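## Task

Remove the grey block marked 0, which sits right below the tower's top block, and place it flat on the table at least roughly two block widths away from the tower. The remainder of the tower must stay in its original place, with the top block lying flat and centred on the block now beneath it. At the end both moved blocks must be supported by what lies under them, not by the robot.

## Robot and tools

ROBOT. There are two 6-joint arms, left_arm and right_arm, each with a two-finger parallel gripper. They face each other across a table. left_arm's base is at about (-0.015, +0.463, +0.039) m and right_arm's at about (-0.005, -0.460, +0.039) m. The arm names do not match left or right in the images. Joint 1 is the waist, followed by shoulder, elbow, wrist pitch, wrist yaw and wrist roll.

FRAME. All printed poses, velocities and targets use the scene frame. Its origin is roughly midway between the bases, +z points up, and the table top is at z = +0.020 m. Offsets use the same axes, and each arm rotates about its own Hand target position. A gripper's fingers point along its own +x and close along its y. end_effector_position is the point between the fingers, 3 to 4 cm behind the tips. Only the last 1.5 cm of each finger's inner face is flat. Printed hand poses can be off by a few centimetres, more when the arm is stretched far.

execute_actions(actions, cameras). actions is a list of actions. Each action is a table of at most 15 rows, one per 1/30 s step. If a table is shorter, its last row holds for the remaining steps. Every row has 14 numbers in [-1, 1]: left_arm dx, dy, dz, rx, ry, rz, opening, then the same seven for right_arm. Both arms always appear, even if only one moves. The six pose numbers are an offset, not a pose. Each is measured from that arm's Hand target at the start of the action, so rows within one action do not add up, but later actions and calls do. The scale is 1.0 = 0.6 m for dx, dy, dz and 1.0 = 180 degrees for the rotation vector rx, ry, rz. A translation longer than 1.0 may be shortened along its direction. The opening is absolute, not an offset: +1 is fully open (0.080 m) and -1 is fully closed. Empty fingers touch at about -0.78. Closing from fully open takes at least about 0.6 s. Sending six zeros re-commands the current Hand target. A 0 in the opening slot commands half open, so to keep a gripper as it is, resend its current opening. cameras takes names, ["all"] or []. An empty actions list returns images and the current scene and task.

move(target, speed, blend, opening_speed, grip_force, blocking, cameras). target is one 14-number row in the same layout and scale as above, or a list of up to 15 such rows. Every row is an offset from the same starting Hand targets, not from the row before. Each gripper follows a straight path and turns the shorter way. The paths neither slow down for obstacles nor avoid them or the other arm. The whole move lasts 0.5 to 10 s and is cut off at 10 s. speed is the top speed in m/s, from 0.002 to 4.3 (default 0.25); turning is capped at twice that value in rad/s. You can give one value or one per target. blend, in metres, rounds corners between listed targets; 0 stops at each one. opening_speed is the rate of change of the opening per second on the -1 to +1 scale, at least 0.2. grip_force is the limit per finger pad, about 8 to 34 N, given once or per arm; it stays set until changed. blocking=false returns after about 0.5 s while the move continues. The result ends with a move: line: done (at rest within 8 mm and 2 degrees of target), off_target, moving, held, blocked (stopped far from target, probably by an obstacle, now holding still) or fault. limits=paced means the command was clipped; limits=held means a check withheld steps. Faster moves lag, stray and hit harder.

wait(seconds) runs the scene for 0 to 10 s while commands hold. stop() brakes a running move, which needs some distance. zoom_image(camera, region) enlarges [x0, y0, x1, y1] pixels, at most 504 by 504, from the newest image of cam_high, cam_low, cam_left_wrist or cam_right_wrist. All four cameras are 896x504. read_manual(section="licences") returns licence text only. finished_scene(scene) ends the current scene for good; give the current scene number.

RESULTS. Hand target is your last commanded pose after clipping, and new offsets count from it. Grippers often stop short of it because of friction and weight, especially at long reach. Check the position and tilt after each move and correct them with a further offset. The controller limits commanded orientation to within 32 degrees of the measured one. grip_measured uses the opening scale and can be about 2 mm off. On a firmly held hard part it reads up to about 3 mm narrower than the part. For a full-force grip, command roughly 0.08 below the reading at first contact; a smaller gap gives a lighter grip. Joint torques and External joint torques are listed in joint order and are noisy and offset. Motor temperatures, Tool commands and step readings of end_effector_position may also be shown.

CAUTIONS. Contact torque at a joint's limit triggers a 10 s stop. The limits are waist 17, shoulder 21.1, elbow 21, wrist pitch 5.55, wrist yaw 5.53 and wrist roll 5.19 N m, and a carried load counts toward them. Sending a distant target in one step can cause an over-speed fault. Holding loads, stretching out or pushing against something heats the motors; at 95 °C the arm is stopped. Do not let the grippers, wrist cameras or arms touch each other, and do not strain the camera cables. Do not route a gripper close to its own arm's base; go around it. Avoid dropping blocks, releasing them while they are still moving, slamming, striking fixed objects and pushing hard. Never let anything fall off the table. Loose objects may occasionally be nudged by an outside push.

Each tool is called by a JSON object that holds its "api" and its "payload".

## Session

{"api": "execute_actions", "payload": {"actions": []}}

Scene clock: 0.00 s.
left_arm: end_effector_position=(+0.3726, +0.3654, +0.2048) grip_measured=+1.000 end_effector_quat_wxyz=(+0.935, +0.085, +0.313, -0.142) | right_arm: end_effector_position=(-0.2313, -0.2252, +0.4041) grip_measured=+1.000 end_effector_quat_wxyz=(+0.641, -0.374, -0.016, +0.670)
Joint positions: left_arm=[1.325 1.433 0.927 -0.15 0.028 0.111 0.08] | right_arm=[1.157 1.555 1.857 -1.393 0.998 0.408 0.08]
Joint velocities: within noise
Joint torques (N m): no reading
External joint torques (N m): no reading
Motor temperatures (°C): left_arm=[28 33 30 27 31 35] | right_arm=[30 26 27 32 35 31]
Heat: left arm: hottest wrist roll 35 °C (+0.0 °C/min); right arm: hottest wrist yaw 35 °C (+0.0 °C/min).
Hand target: left_arm +0.3729, +0.3653, +0.2058; +0.936, +0.085, +0.312, -0.142 | right_arm -0.2307, -0.2253, +0.4060; +0.642, -0.371, -0.015, +0.670
Tool commands: left_gripper/opening=+1.0 right_gripper/opening=+1.0

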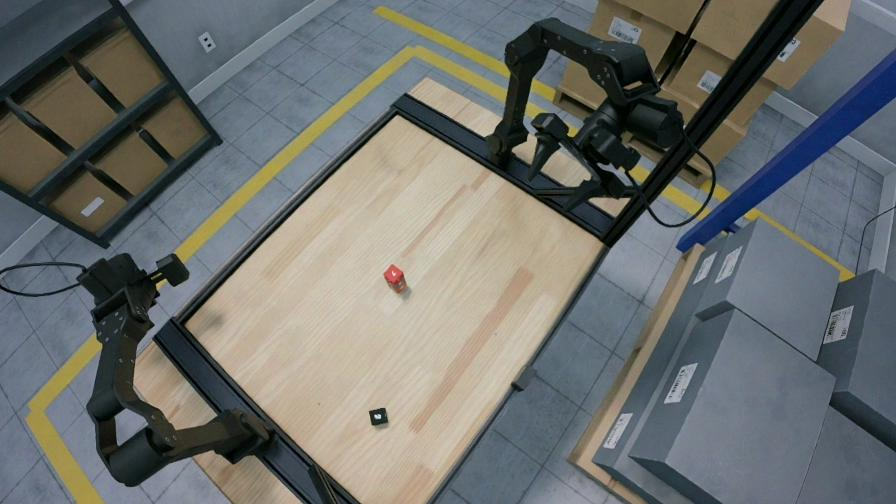

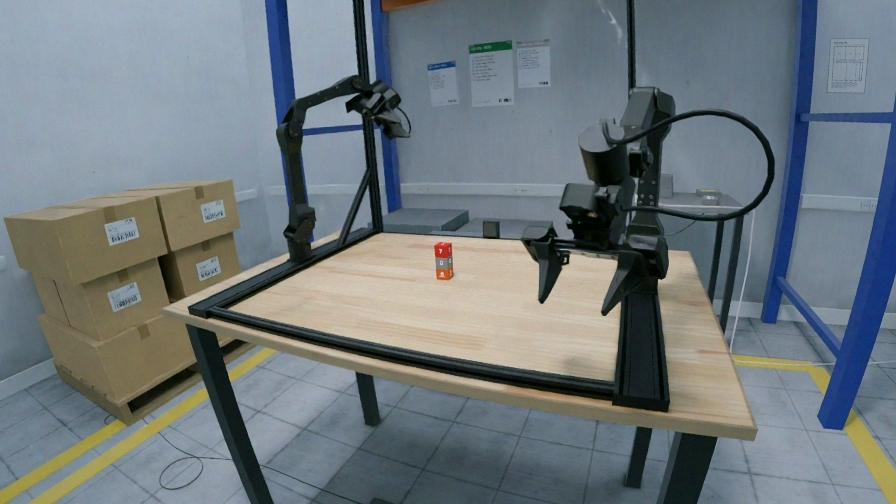

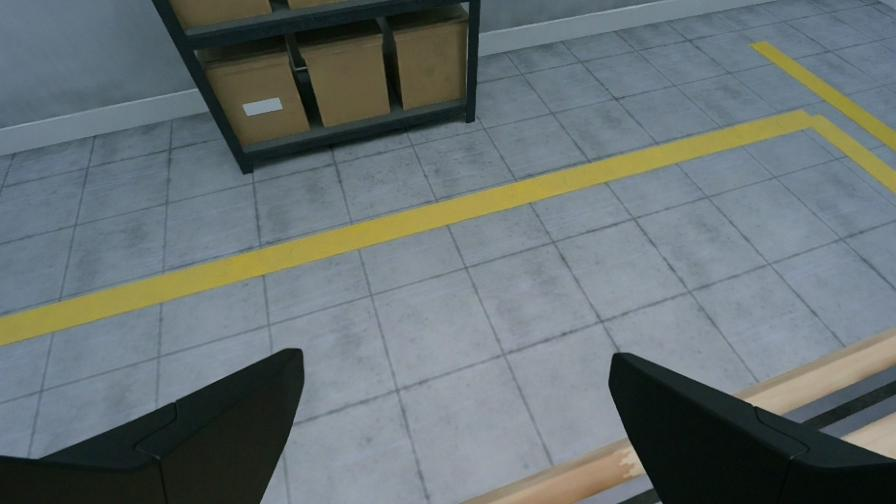

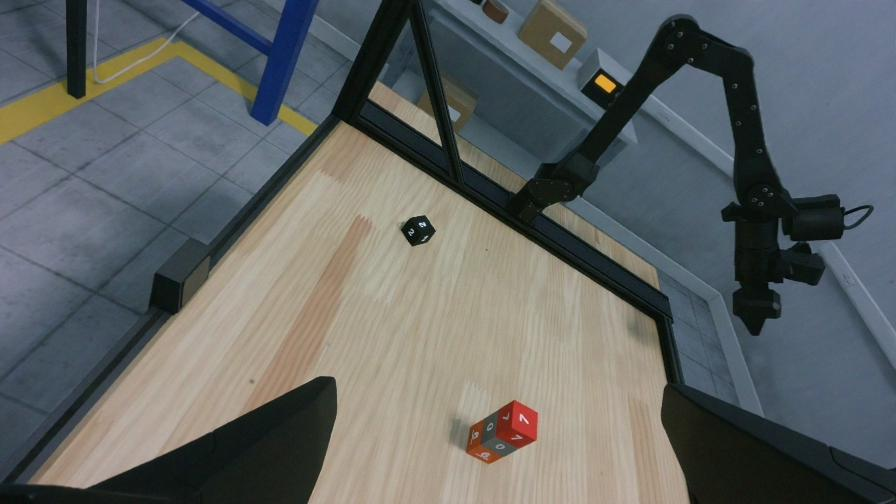

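{"api": "zoom_image", "payload": {"camera": "cam_right_wrist", "region": [440, 380, 580, 480]}}

{"api": "zoom_image", "payload": {"camera": "cam_high", "region": [360, 250, 440, 300]}}

{"api": "zoom_image", "payload": {"camera": "cam_low", "region": [410, 230, 480, 290]}}

Scaled by 3.600.

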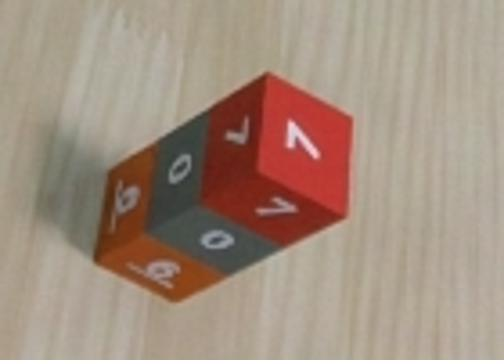

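Scaled by 6.300.

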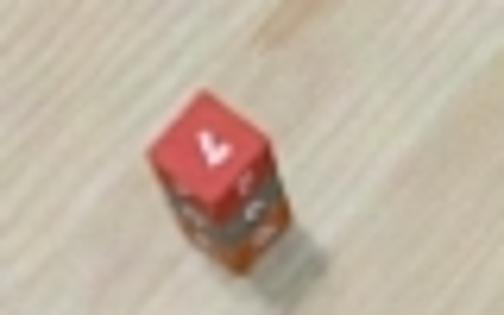

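Scaled by 7.200.

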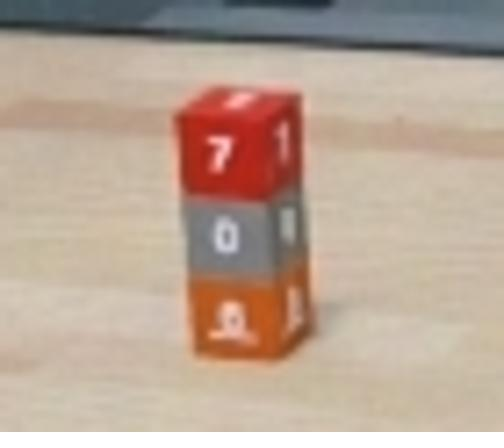

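{"api": "move", "payload": {"target": [0,0,0,0,0,0,1,0.3245,0.3422,-0.31,-0.2145,0.1396,-0.1137,1], "speed": 0.5, "cameras": ["cam_high","cam_low","cam_right_wrist"]}}

Scene clock: 77.47 s.
left_arm: end_effector_position=(+0.3726, +0.3654, +0.2048) grip_measured=+1.000 end_effector_quat_wxyz=(+0.935, +0.085, +0.313, -0.142) | right_arm: end_effector_position=(-0.0358, -0.0225, +0.2202) grip_measured=+1.000 end_effector_quat_wxyz=(+0.580, -0.406, +0.406, +0.578)
Joint positions: left_arm=[1.325 1.433 0.927 -0.15 0.028 0.111 0.08] | right_arm=[0.073 1.939 1.843 -1.128 0.03 0.078 0.08]
Joint torques (N m): left_arm=[0.08 -4.69 7.02 1.89 0 0] | right_arm=[-0.16 -6.42 8.03 0.94 -0.06 -0.12]
External joint torques (N m): left_arm=[0.01 1.05 0.2 0.33 -0.01 0.01] | right_arm=[-0.18 2.24 2.07 0.09 -0.09 -0.12]
Motor temperatures (°C): left_arm=[28 38 37 39 31 34] | right_arm=[30 30 33 34 35 31]
Heat: left arm: hottest wrist pitch 39 °C (+7.1 °C/min); right arm: hottest wrist yaw 35 °C (+0.0 °C/min).
Hand target: left_arm +0.3729, +0.3653, +0.2058; +0.936, +0.085, +0.312, -0.142 | right_arm -0.0360, -0.0200, +0.2200; +0.579, -0.406, +0.405, +0.579
Off the commanded pose: left_arm 0.001 m, 0 deg | right_arm 0.003 m, 0 deg.
move: done
Images, in order (width x height): cam_high 896x504, cam_low 896x504, cam_right_wrist 896x504.

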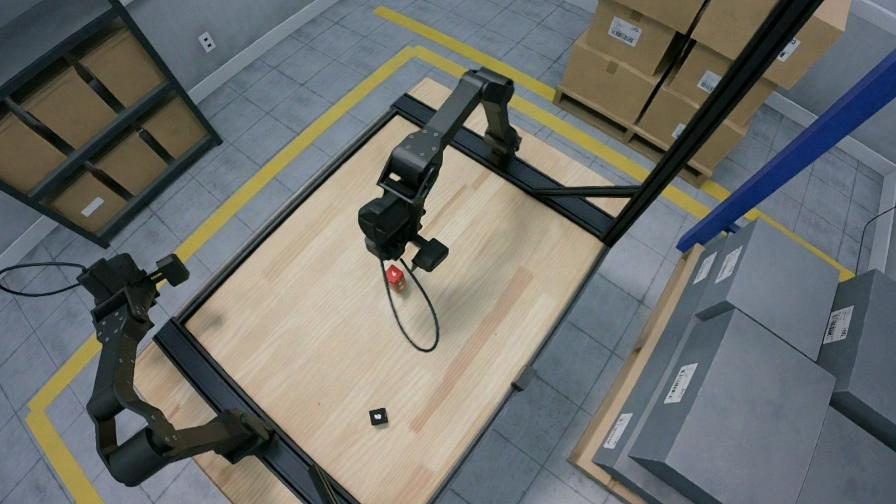

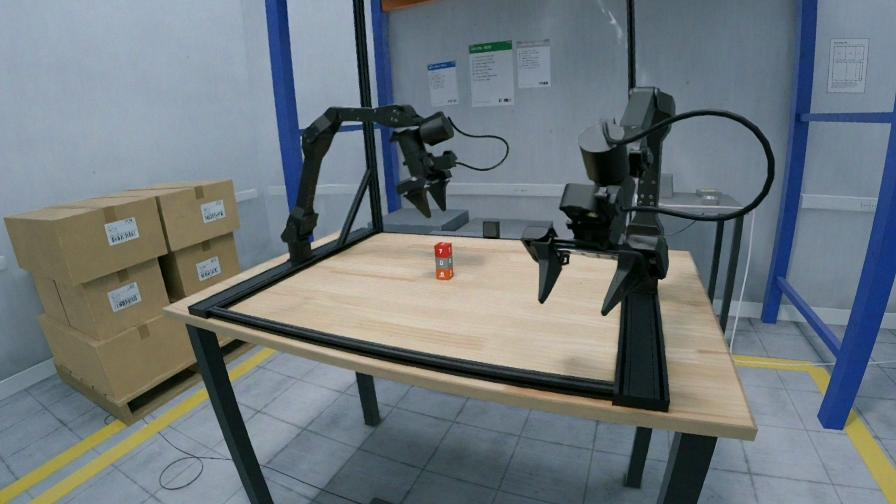

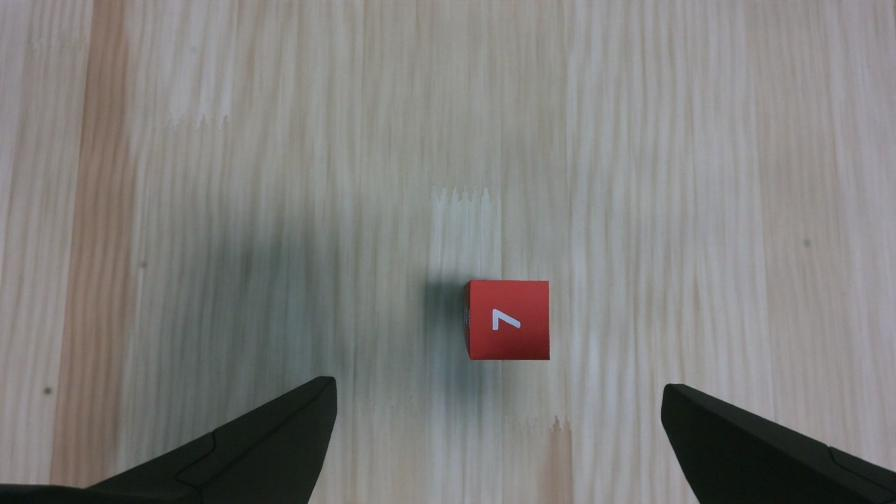

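{"api": "move", "payload": {"target": [0,0,0,0,0,0,1,0.0175,0.0267,-0.075,0,0,0,1], "speed": 0.3, "cameras": ["cam_low","cam_right_wrist"]}}

{"api": "zoom_image", "payload": {"camera": "cam_low", "region": [390, 160, 520, 290]}}

Scene clock: 92.77 s.
left_arm: end_effector_position=(+0.3726, +0.3654, +0.2048) grip_measured=+1.000 end_effector_quat_wxyz=(+0.935, +0.085, +0.313, -0.142) | right_arm: end_effector_position=(-0.0255, -0.0043, +0.1783) grip_measured=+1.000 end_effector_quat_wxyz=(+0.581, -0.404, +0.404, +0.579)
Joint positions: left_arm=[1.325 1.433 0.927 -0.15 0.028 0.111 0.08] | right_arm=[0.044 1.995 1.754 -0.976 0.02 0.051 0.08]
Joint torques (N m): left_arm=[0.07 -4.58 7.01 1.89 0 -0.01] | right_arm=[-0.22 -7.17 6.13 1.36 -0.07 -0.15]
External joint torques (N m): left_arm=[0.03 1.13 0.18 0.32 0 -0.01] | right_arm=[-0.15 2.01 0.03 0.49 -0.09 -0.15]
Heat: left arm: hottest wrist pitch 40 °C (+5.0 °C/min); right arm: hottest wrist yaw 35 °C (+0.0 °C/min).
Hand target: left_arm +0.3729, +0.3653, +0.2058; +0.936, +0.085, +0.312, -0.142 | right_arm -0.0254, -0.0039, +0.1751; +0.579, -0.405, +0.405, +0.579
Off the commanded pose: left_arm 0.001 m, 0 deg | right_arm 0.003 m, 0 deg.
move: done
Images, in order (width x height): cam_low 896x504, cam_right_wrist 896x504.

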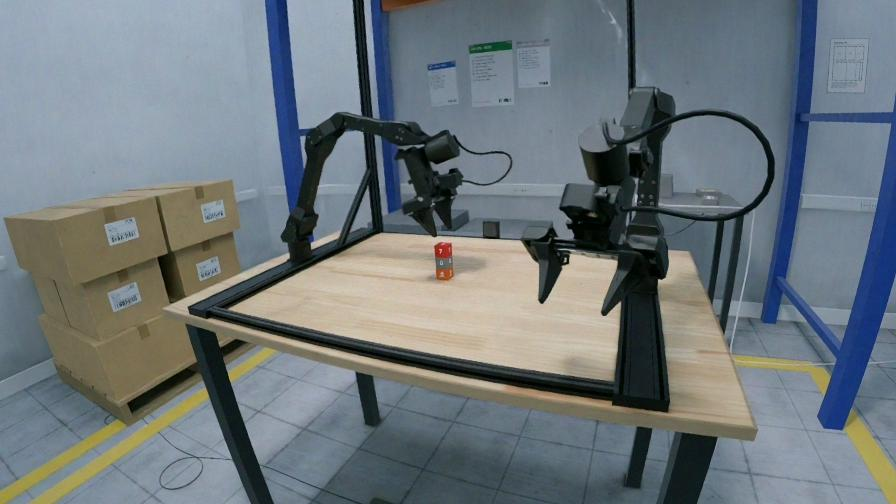

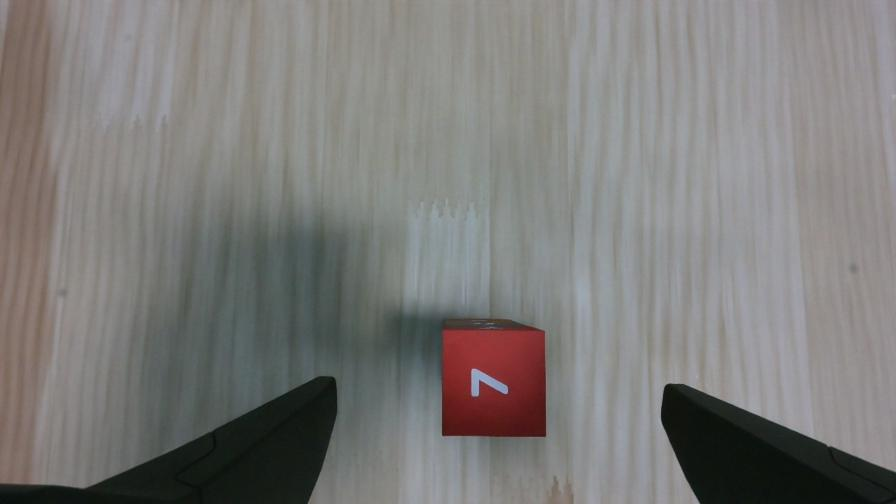

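Scaled by 3.877.

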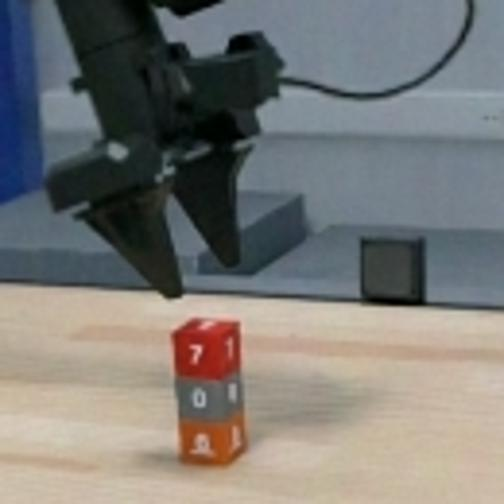

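{"api": "zoom_image", "payload": {"camera": "cam_right_wrist", "region": [270, 300, 470, 500]}}

{"api": "zoom_image", "payload": {"camera": "cam_right_wrist", "region": [530, 300, 730, 500]}}

{"api": "zoom_image", "payload": {"camera": "cam_low", "region": [415, 200, 475, 290]}}

Scaled by 2.520.

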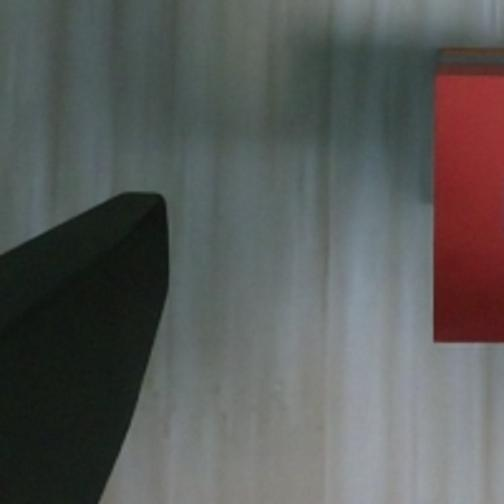

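Scaled by 2.520.

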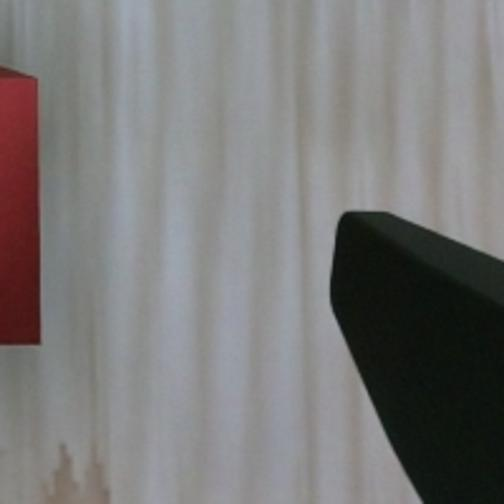

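Scaled by 5.600.

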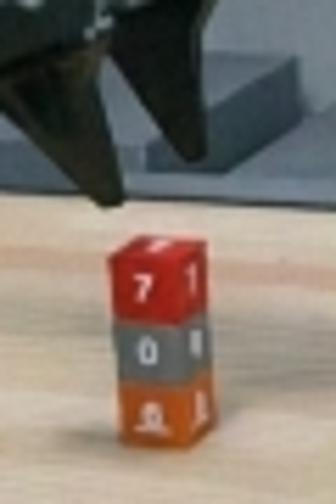

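{"api": "move", "payload": {"target": [0,0,0,0,0,0,1,0.002,0.0042,-0.1333,0,0,0,1], "speed": 0.2, "cameras": ["cam_low","cam_right_wrist"]}}

{"api": "zoom_image", "payload": {"camera": "cam_low", "region": [405, 205, 485, 290]}}

Scene clock: 169.03 s.
left_arm: end_effector_position=(+0.3726, +0.3654, +0.2048) grip_measured=+1.000 end_effector_quat_wxyz=(+0.935, +0.085, +0.313, -0.142) | right_arm: end_effector_position=(-0.0254, -0.0011, +0.0984) grip_measured=+1.000 end_effector_quat_wxyz=(+0.581, -0.404, +0.404, +0.580)
Joint positions: left_arm=[1.325 1.433 0.927 -0.15 0.028 0.111 0.08] | right_arm=[0.044 2.054 1.519 -0.682 0.019 0.048 0.08]
Joint torques (N m): left_arm=[0.13 -4.64 7.02 1.88 0 0] | right_arm=[-0.38 -7.21 5.87 1.3 -0.08 -0.12]
External joint torques (N m): left_arm=[0.16 1.08 0.23 0.32 -0.02 0.01] | right_arm=[-0.3 2.03 0.08 0.46 -0.1 -0.13]
Motor temperatures (°C): left_arm=[27 39 39 42 31 34] | right_arm=[29 36 32 33 34 31]
Heat: left arm: hottest wrist pitch 42 °C (+2.0 °C/min); right arm: hottest shoulder 36 °C (+3.0 °C/min).
Hand target: left_arm +0.3729, +0.3653, +0.2058; +0.936, +0.085, +0.312, -0.142 | right_arm -0.0244, -0.0015, +0.0950; +0.579, -0.406, +0.405, +0.579
Off the commanded pose: left_arm 0.001 m, 0 deg | right_arm 0.004 m, 0 deg.
move: done
Images, in order (width x height): cam_low 896x504, cam_right_wrist 896x504.

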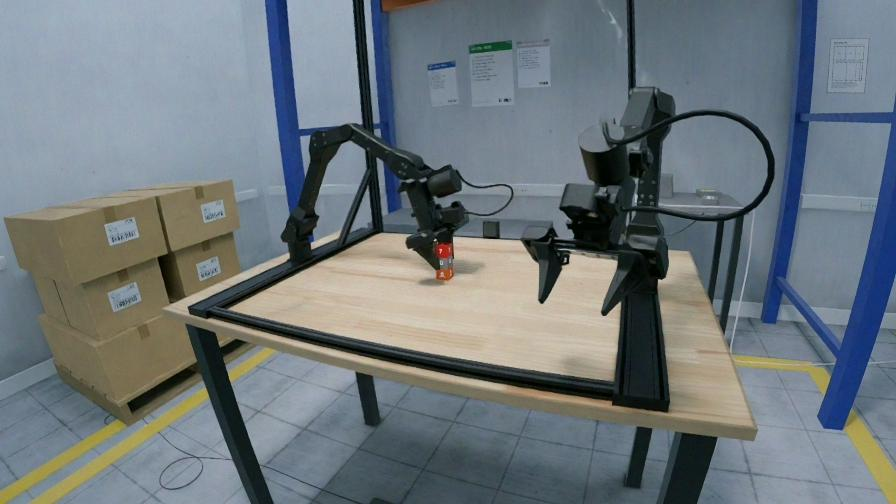

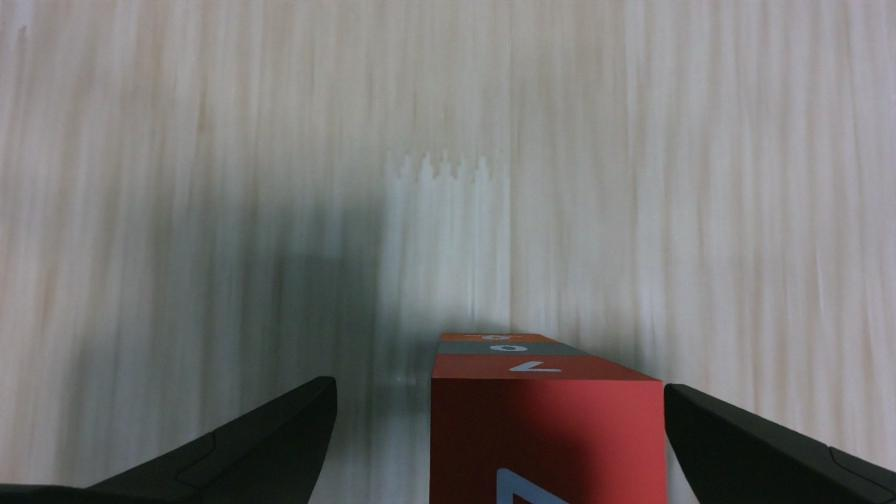

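Scaled by 5.929.

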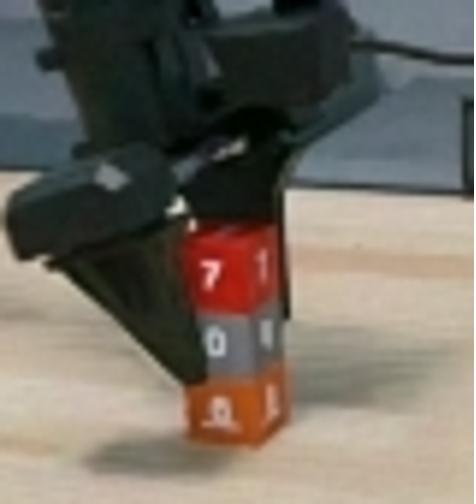

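{"api": "zoom_image", "payload": {"camera": "cam_right_wrist", "region": [420, 310, 680, 430]}}

Scaled by 1.938.

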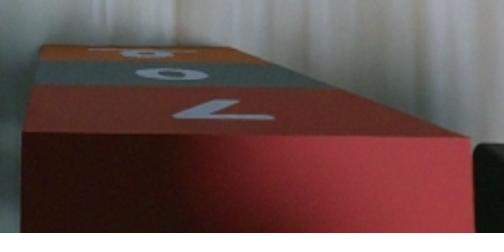

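{"api": "move", "payload": {"target": [[0,0,0,0,0,0,1,0.005,0,0,0,0,0,1],[0,0,0,0,0,0,1,0.005,0,0,0,0,0,-0.4],[0,0,0,0,0,0,1,0.005,0,0.07,0,0,0,-0.4]], "speed": [0.1,0.1,0.12], "opening_speed": 1.5, "grip_force": [34,22], "cameras": ["cam_low","cam_right_wrist"]}}

{"api": "zoom_image", "payload": {"camera": "cam_low", "region": [405, 205, 485, 290]}}

Scene clock: 194.20 s.
left_arm: end_effector_position=(+0.3726, +0.3654, +0.2048) grip_measured=+1.000 end_effector_quat_wxyz=(+0.935, +0.085, +0.313, -0.142) | right_arm: end_effector_position=(-0.0220, -0.0044, +0.1274) grip_measured=-0.103 end_effector_quat_wxyz=(+0.575, -0.413, +0.412, +0.574)
Joint positions: left_arm=[1.325 1.433 0.927 -0.15 0.028 0.111 0.08] | right_arm=[0.036 2.035 1.618 -0.828 0.016 0.041 0.03]
Joint torques (N m): left_arm=[0.05 -4.66 7.01 1.85 0 0] | right_arm=[-0.26 -9.41 7.64 0.93 -0.02 -0.12]
External joint torques (N m): left_arm=[0.08 1.11 0.16 0.28 -0.01 0] | right_arm=[-0.24 -0.06 1.66 0.1 -0.04 -0.13]
Heat: left arm: hottest wrist pitch 42 °C (+1.0 °C/min); right arm: hottest shoulder 39 °C (+4.1 °C/min).
Hand target: left_arm +0.3729, +0.3653, +0.2058; +0.936, +0.085, +0.312, -0.142 | right_arm -0.0213, -0.0014, +0.1370; +0.579, -0.406, +0.405, +0.579
Off the commanded pose: left_arm 0.001 m, 0 deg | right_arm 0.010 m, 1 deg.
grip_force (N): 34, 22
move: off_target (right_arm)
Images, in order (width x height): cam_low 896x504, cam_right_wrist 896x504.

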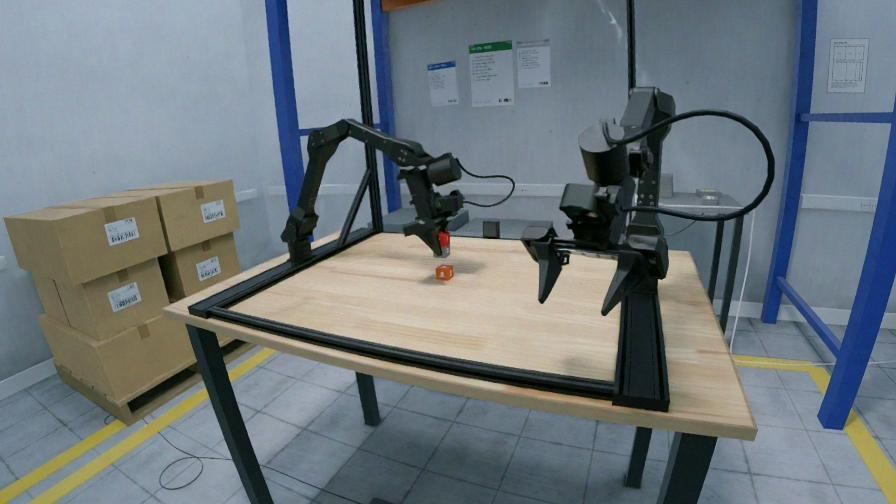

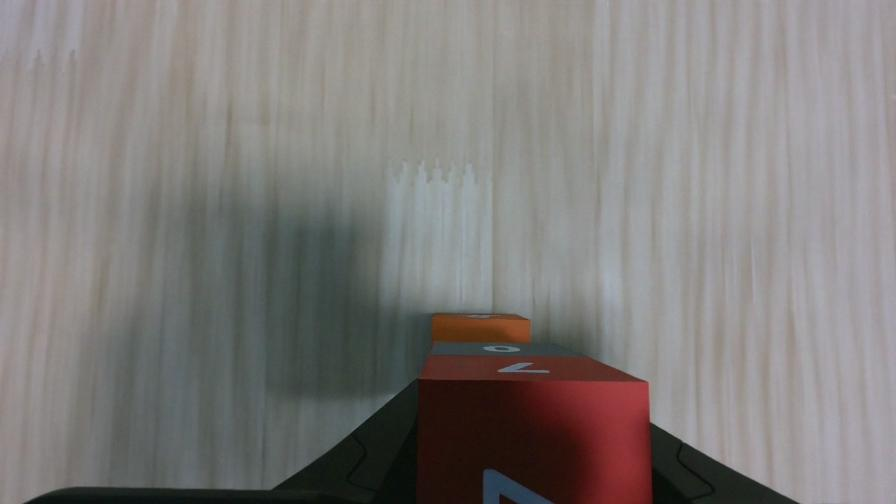

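Scaled by 5.929.

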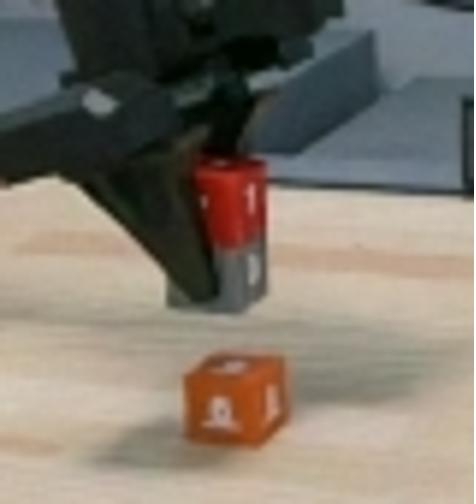

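{"api": "zoom_image", "payload": {"camera": "cam_right_wrist", "region": [400, 300, 670, 430]}}

Scaled by 1.867.

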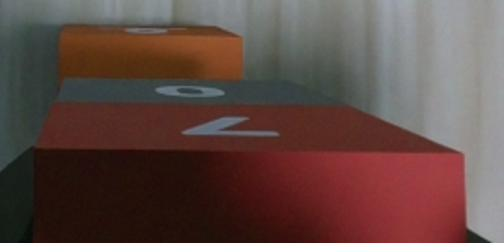

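{"api": "move", "payload": {"target": [[0,0,0,0,0,0,1,0,-0.2077,-0.0783,0,0,0,-0.4],[0,0,0,0,0,0,1,0,-0.2077,-0.105,0,0,0,-0.4]], "speed": [0.2,0.08], "blend": [0.01,0], "cameras": ["cam_low"]}}

{"api": "zoom_image", "payload": {"camera": "cam_low", "region": [360, 205, 480, 300]}}

Scene clock: 224.30 s.
left_arm: end_effector_position=(+0.3726, +0.3654, +0.2048) grip_measured=+1.000 end_effector_quat_wxyz=(+0.935, +0.085, +0.313, -0.142) | right_arm: end_effector_position=(-0.0205, -0.1253, +0.0742) grip_measured=-0.103 end_effector_quat_wxyz=(+0.578, -0.407, +0.406, +0.579)
Joint positions: left_arm=[1.325 1.433 0.927 -0.15 0.028 0.111 0.08] | right_arm=[0.047 1.658 0.894 -0.461 0.019 0.049 0.03]
Joint torques (N m): left_arm=[0.04 -4.62 6.97 1.87 -0.02 -0.01] | right_arm=[0.28 -5.45 5.14 1.36 0.11 0.23]
External joint torques (N m): left_arm=[0.03 1.09 0.15 0.3 -0.03 0] | right_arm=[0.29 0.67 -0.36 0.46 0.09 0.22]
Motor temperatures (°C): left_arm=[27 39 39 43 31 34] | right_arm=[29 46 34 33 34 31]
Heat: left arm: hottest wrist pitch 43 °C (+1.0 °C/min); right arm: hottest shoulder 46 °C (+10.1 °C/min).
Hand target: left_arm +0.3729, +0.3653, +0.2058; +0.936, +0.085, +0.312, -0.142 | right_arm -0.0213, -0.1261, +0.0740; +0.579, -0.406, +0.405, +0.579
Off the commanded pose: left_arm 0.001 m, 0 deg | right_arm 0.001 m, 0 deg.
grip_force (N): 34, 22
move: done; blend cut to 0.008 m at target 1
Images, in order (width x height): cam_low 896x504.

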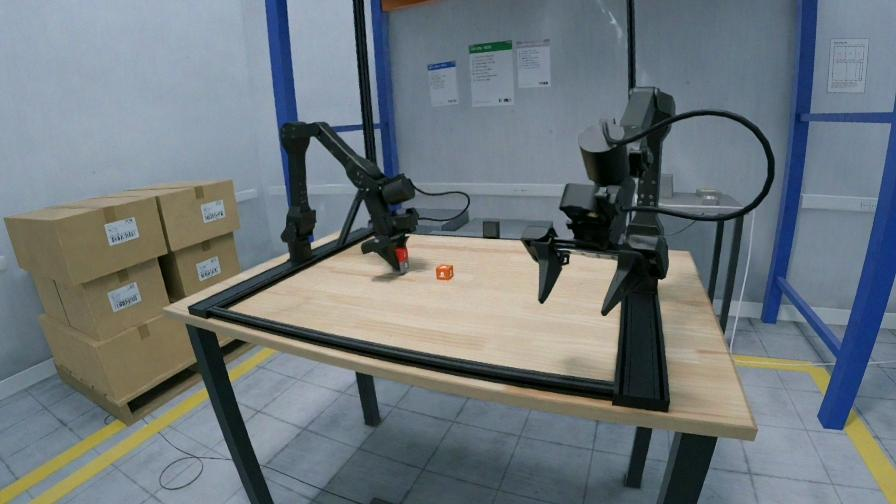

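Scaled by 4.200.

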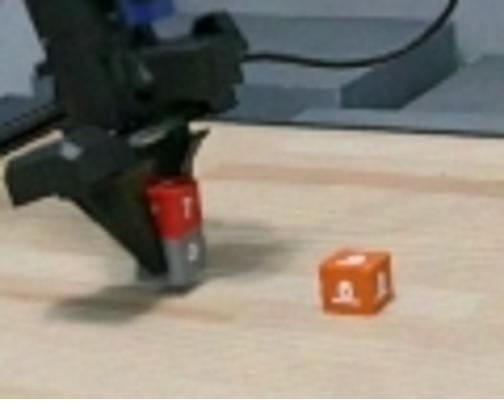

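{"api": "move", "payload": {"target": [0,0,0,0,0,0,1,0,0,-0.0117,0,0,0,-0.4], "speed": 0.03, "cameras": ["cam_low"]}}

{"api": "zoom_image", "payload": {"camera": "cam_low", "region": [380, 230, 460, 290]}}

Scene clock: 227.23 s.
left_arm: end_effector_position=(+0.3726, +0.3654, +0.2048) grip_measured=+1.000 end_effector_quat_wxyz=(+0.935, +0.085, +0.313, -0.142) | right_arm: end_effector_position=(-0.0205, -0.1246, +0.0707) grip_measured=-0.103 end_effector_quat_wxyz=(+0.580, -0.404, +0.403, +0.581)
Joint positions: left_arm=[1.325 1.433 0.927 -0.15 0.028 0.111 0.08] | right_arm=[0.047 1.661 0.878 -0.43 0.019 0.049 0.03]
Joint torques (N m): left_arm=[0.06 -4.68 6.99 1.88 -0.01 0] | right_arm=[0.2 -4.28 4.96 1.4 0.1 0.19]
External joint torques (N m): left_arm=[0.1 1.06 0.17 0.32 -0.02 0] | right_arm=[0.23 1.84 -0.47 0.5 0.08 0.19]
Heat: left arm: hottest wrist pitch 43 °C (+1.0 °C/min); right arm: hottest shoulder 44 °C (+8.1 °C/min).
Hand target: left_arm +0.3729, +0.3653, +0.2058; +0.936, +0.085, +0.312, -0.142 | right_arm -0.0213, -0.1261, +0.0670; +0.579, -0.406, +0.405, +0.579
Off the commanded pose: left_arm 0.001 m, 0 deg | right_arm 0.004 m, 0 deg.
grip_force (N): 34, 22
move: done
Images, in order (width x height): cam_low 896x504.

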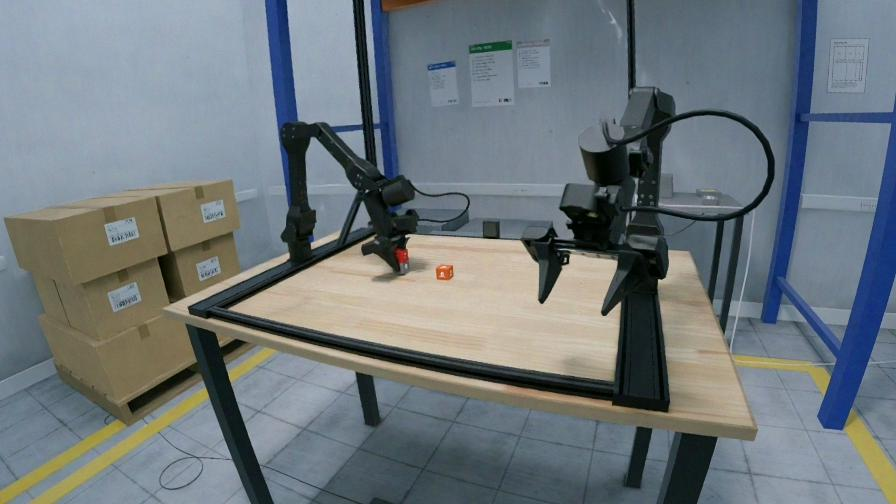

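Scaled by 6.300.

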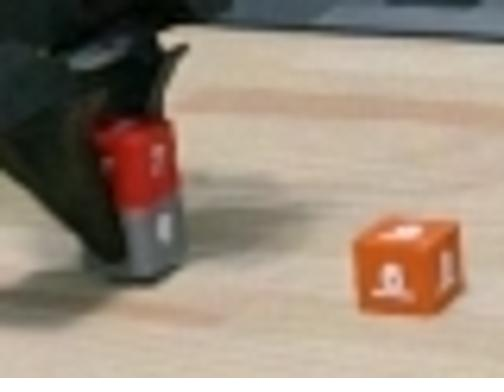

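{"api": "move", "payload": {"target": [[0,0,0,0,0,0,1,0,0,-0.0067,0,0,0,-0.4],[0,0,0,0,0,0,1,0,0,-0.0067,0,0,0,0.4],[0,0,0,0,0,0,1,0,0,0.0658,0,0,0,0.4],[0,0,0,0,0,0,1,0,0,0.0658,0,0,0,-0.4]], "speed": [0.03,0.1,0.1,0.1], "opening_speed": 1.5, "cameras": ["cam_low","cam_right_wrist"]}}

{"api": "zoom_image", "payload": {"camera": "cam_low", "region": [380, 220, 460, 290]}}

{"api": "zoom_image", "payload": {"camera": "cam_right_wrist", "region": [390, 260, 660, 460]}}

Scene clock: 239.60 s.
left_arm: end_effector_position=(+0.3726, +0.3654, +0.2048) grip_measured=+1.000 end_effector_quat_wxyz=(+0.935, +0.085, +0.313, -0.142) | right_arm: end_effector_position=(-0.0202, -0.1296, +0.0999) grip_measured=-0.103 end_effector_quat_wxyz=(+0.575, -0.412, +0.411, +0.575)
Joint positions: left_arm=[1.325 1.433 0.927 -0.15 0.028 0.111 0.08] | right_arm=[0.047 1.605 0.958 -0.595 0.019 0.049 0.03]
Joint torques (N m): left_arm=[0.03 -4.63 6.97 1.88 -0.02 0.02] | right_arm=[0.18 -6 7.2 0.99 0.04 0.17]
External joint torques (N m): left_arm=[0.02 1.09 0.18 0.33 -0.04 0.02] | right_arm=[0.2 -0.06 1.51 0.14 0.02 0.17]
Motor temperatures (°C): left_arm=[27 39 40 43 31 34] | right_arm=[29 40 33 34 34 31]
Heat: left arm: hottest wrist pitch 43 °C (+1.0 °C/min); right arm: hottest shoulder 40 °C (+2.0 °C/min).
Hand target: left_arm +0.3729, +0.3653, +0.2058; +0.936, +0.085, +0.312, -0.142 | right_arm -0.0213, -0.1261, +0.1064; +0.579, -0.406, +0.405, +0.579
Off the commanded pose: left_arm 0.001 m, 0 deg | right_arm 0.008 m, 1 deg.
grip_force (N): 34, 22
move: done
Images, in order (width x height): cam_low 896x504, cam_right_wrist 896x504.

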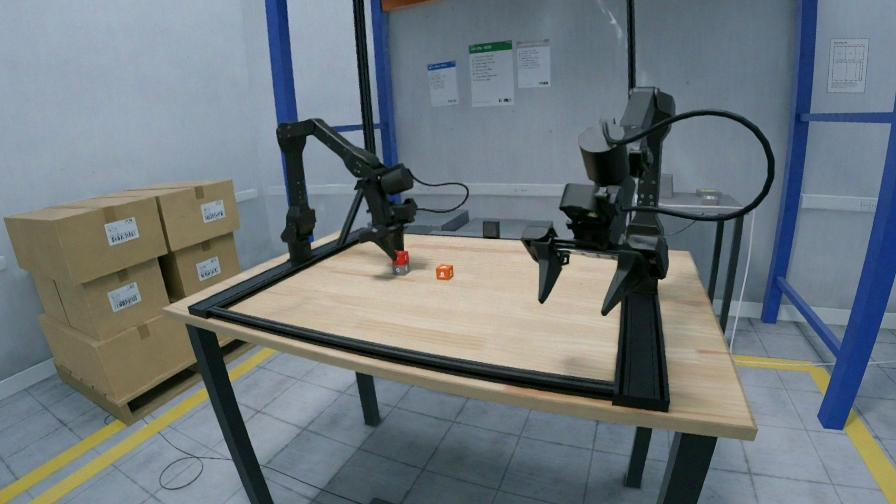

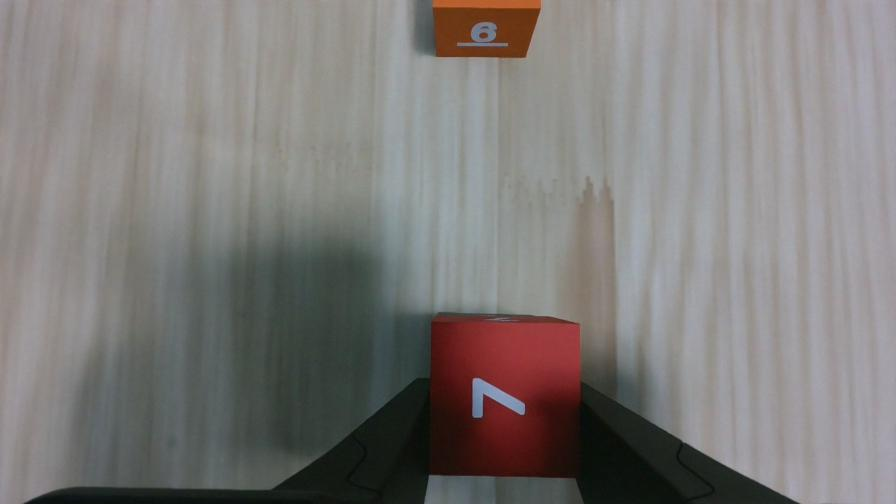

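Scaled by 6.300.

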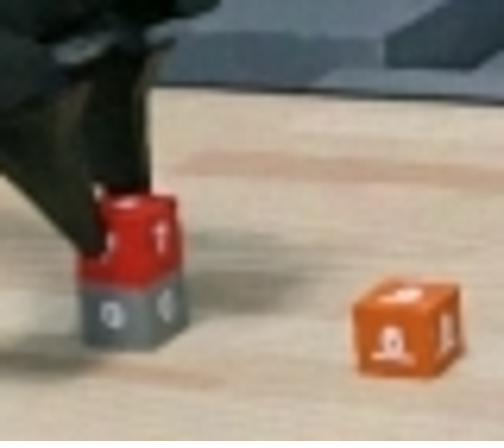

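Scaled by 1.867.

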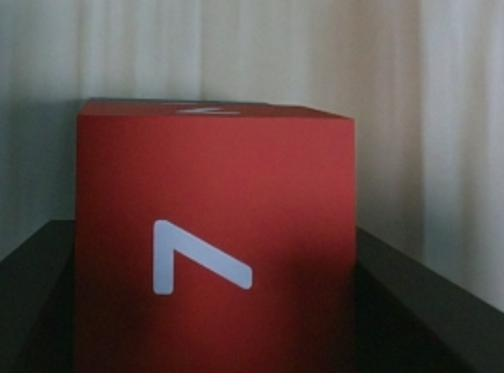

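{"api": "move", "payload": {"target": [[0,0,0,0,0,0,1,0,0,0.05,0,0,0,-0.4],[0,0,0,0,0,0,1,0,0.2002,0.0227,0,0,0,-0.4],[0,0,0,0,0,0,1,0,0.2002,-0.0073,0,0,0,-0.4]], "speed": [0.12,0.2,0.06], "blend": [0.01,0.006,0], "cameras": ["cam_low","cam_right_wrist"]}}

{"api": "zoom_image", "payload": {"camera": "cam_low", "region": [380, 210, 480, 290]}}

{"api": "zoom_image", "payload": {"camera": "cam_right_wrist", "region": [400, 280, 660, 480]}}

Scene clock: 263.77 s.
left_arm: end_effector_position=(+0.3726, +0.3654, +0.2048) grip_measured=+1.000 end_effector_quat_wxyz=(+0.935, +0.085, +0.313, -0.142) | right_arm: end_effector_position=(-0.0223, -0.0048, +0.1084) grip_measured=-0.103 end_effector_quat_wxyz=(+0.582, -0.402, +0.402, +0.581)
Joint positions: left_arm=[1.325 1.433 0.927 -0.15 0.028 0.111 0.08] | right_arm=[0.036 2.024 1.513 -0.699 0.016 0.041 0.03]
Joint torques (N m): left_arm=[0.02 -4.6 6.96 1.89 -0.01 0] | right_arm=[-0.45 -6.7 5.6 1.39 -0.05 -0.13]
External joint torques (N m): left_arm=[0.06 1.1 0.21 0.35 -0.03 0.01] | right_arm=[-0.38 2.52 -0.32 0.51 -0.07 -0.13]
Heat: left arm: hottest wrist pitch 43 °C (+1.0 °C/min); right arm: hottest shoulder 38 °C (-4.0 °C/min).
Hand target: left_arm +0.3729, +0.3653, +0.2058; +0.936, +0.085, +0.312, -0.142 | right_arm -0.0212, -0.0059, +0.1021; +0.579, -0.406, +0.405, +0.579
Off the commanded pose: left_arm 0.001 m, 0 deg | right_arm 0.007 m, 1 deg.
grip_force (N): 34, 22
move: done
Images, in order (width x height): cam_low 896x504, cam_right_wrist 896x504.

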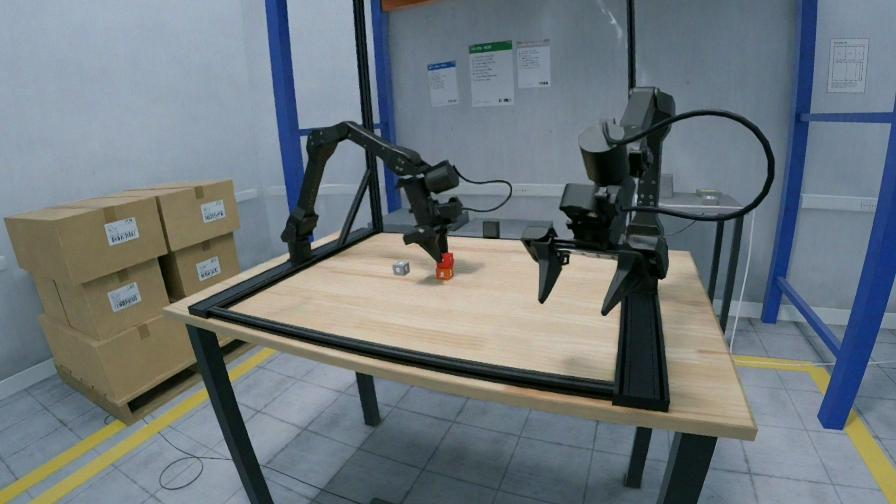

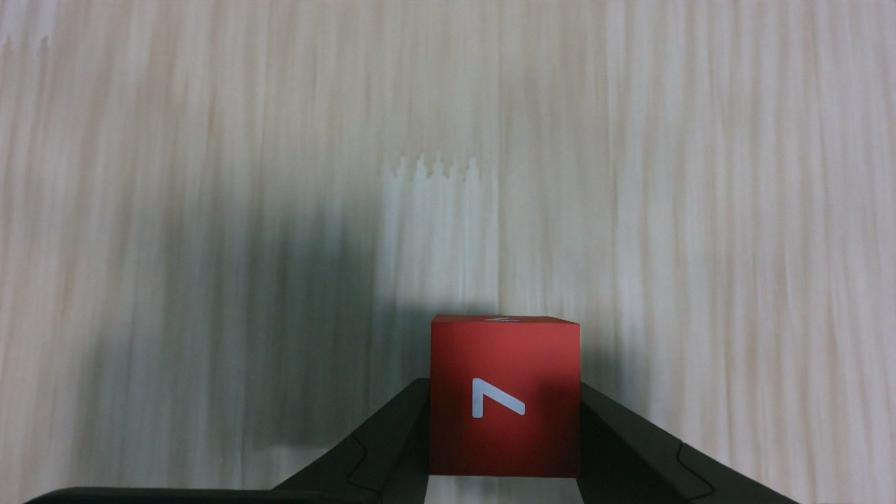

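Scaled by 5.040.

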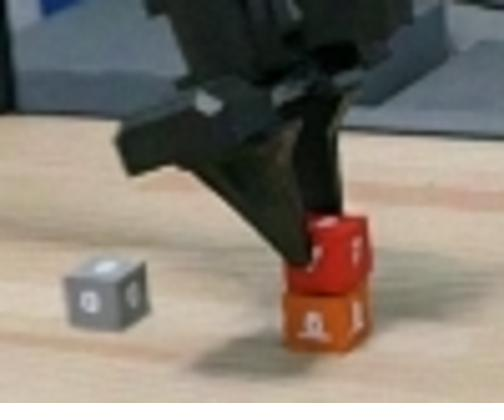

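Scaled by 1.938.

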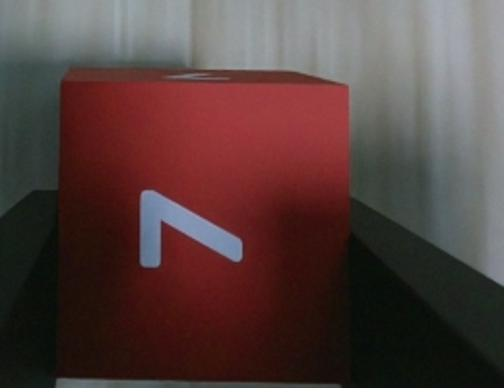

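{"api": "zoom_image", "payload": {"camera": "cam_low", "region": [425, 245, 465, 285]}}

Scaled by 12.600.

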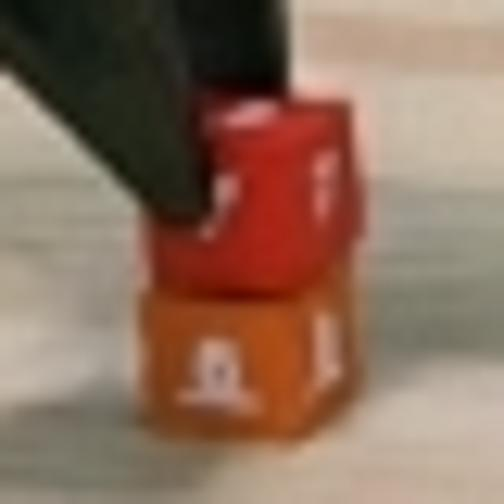

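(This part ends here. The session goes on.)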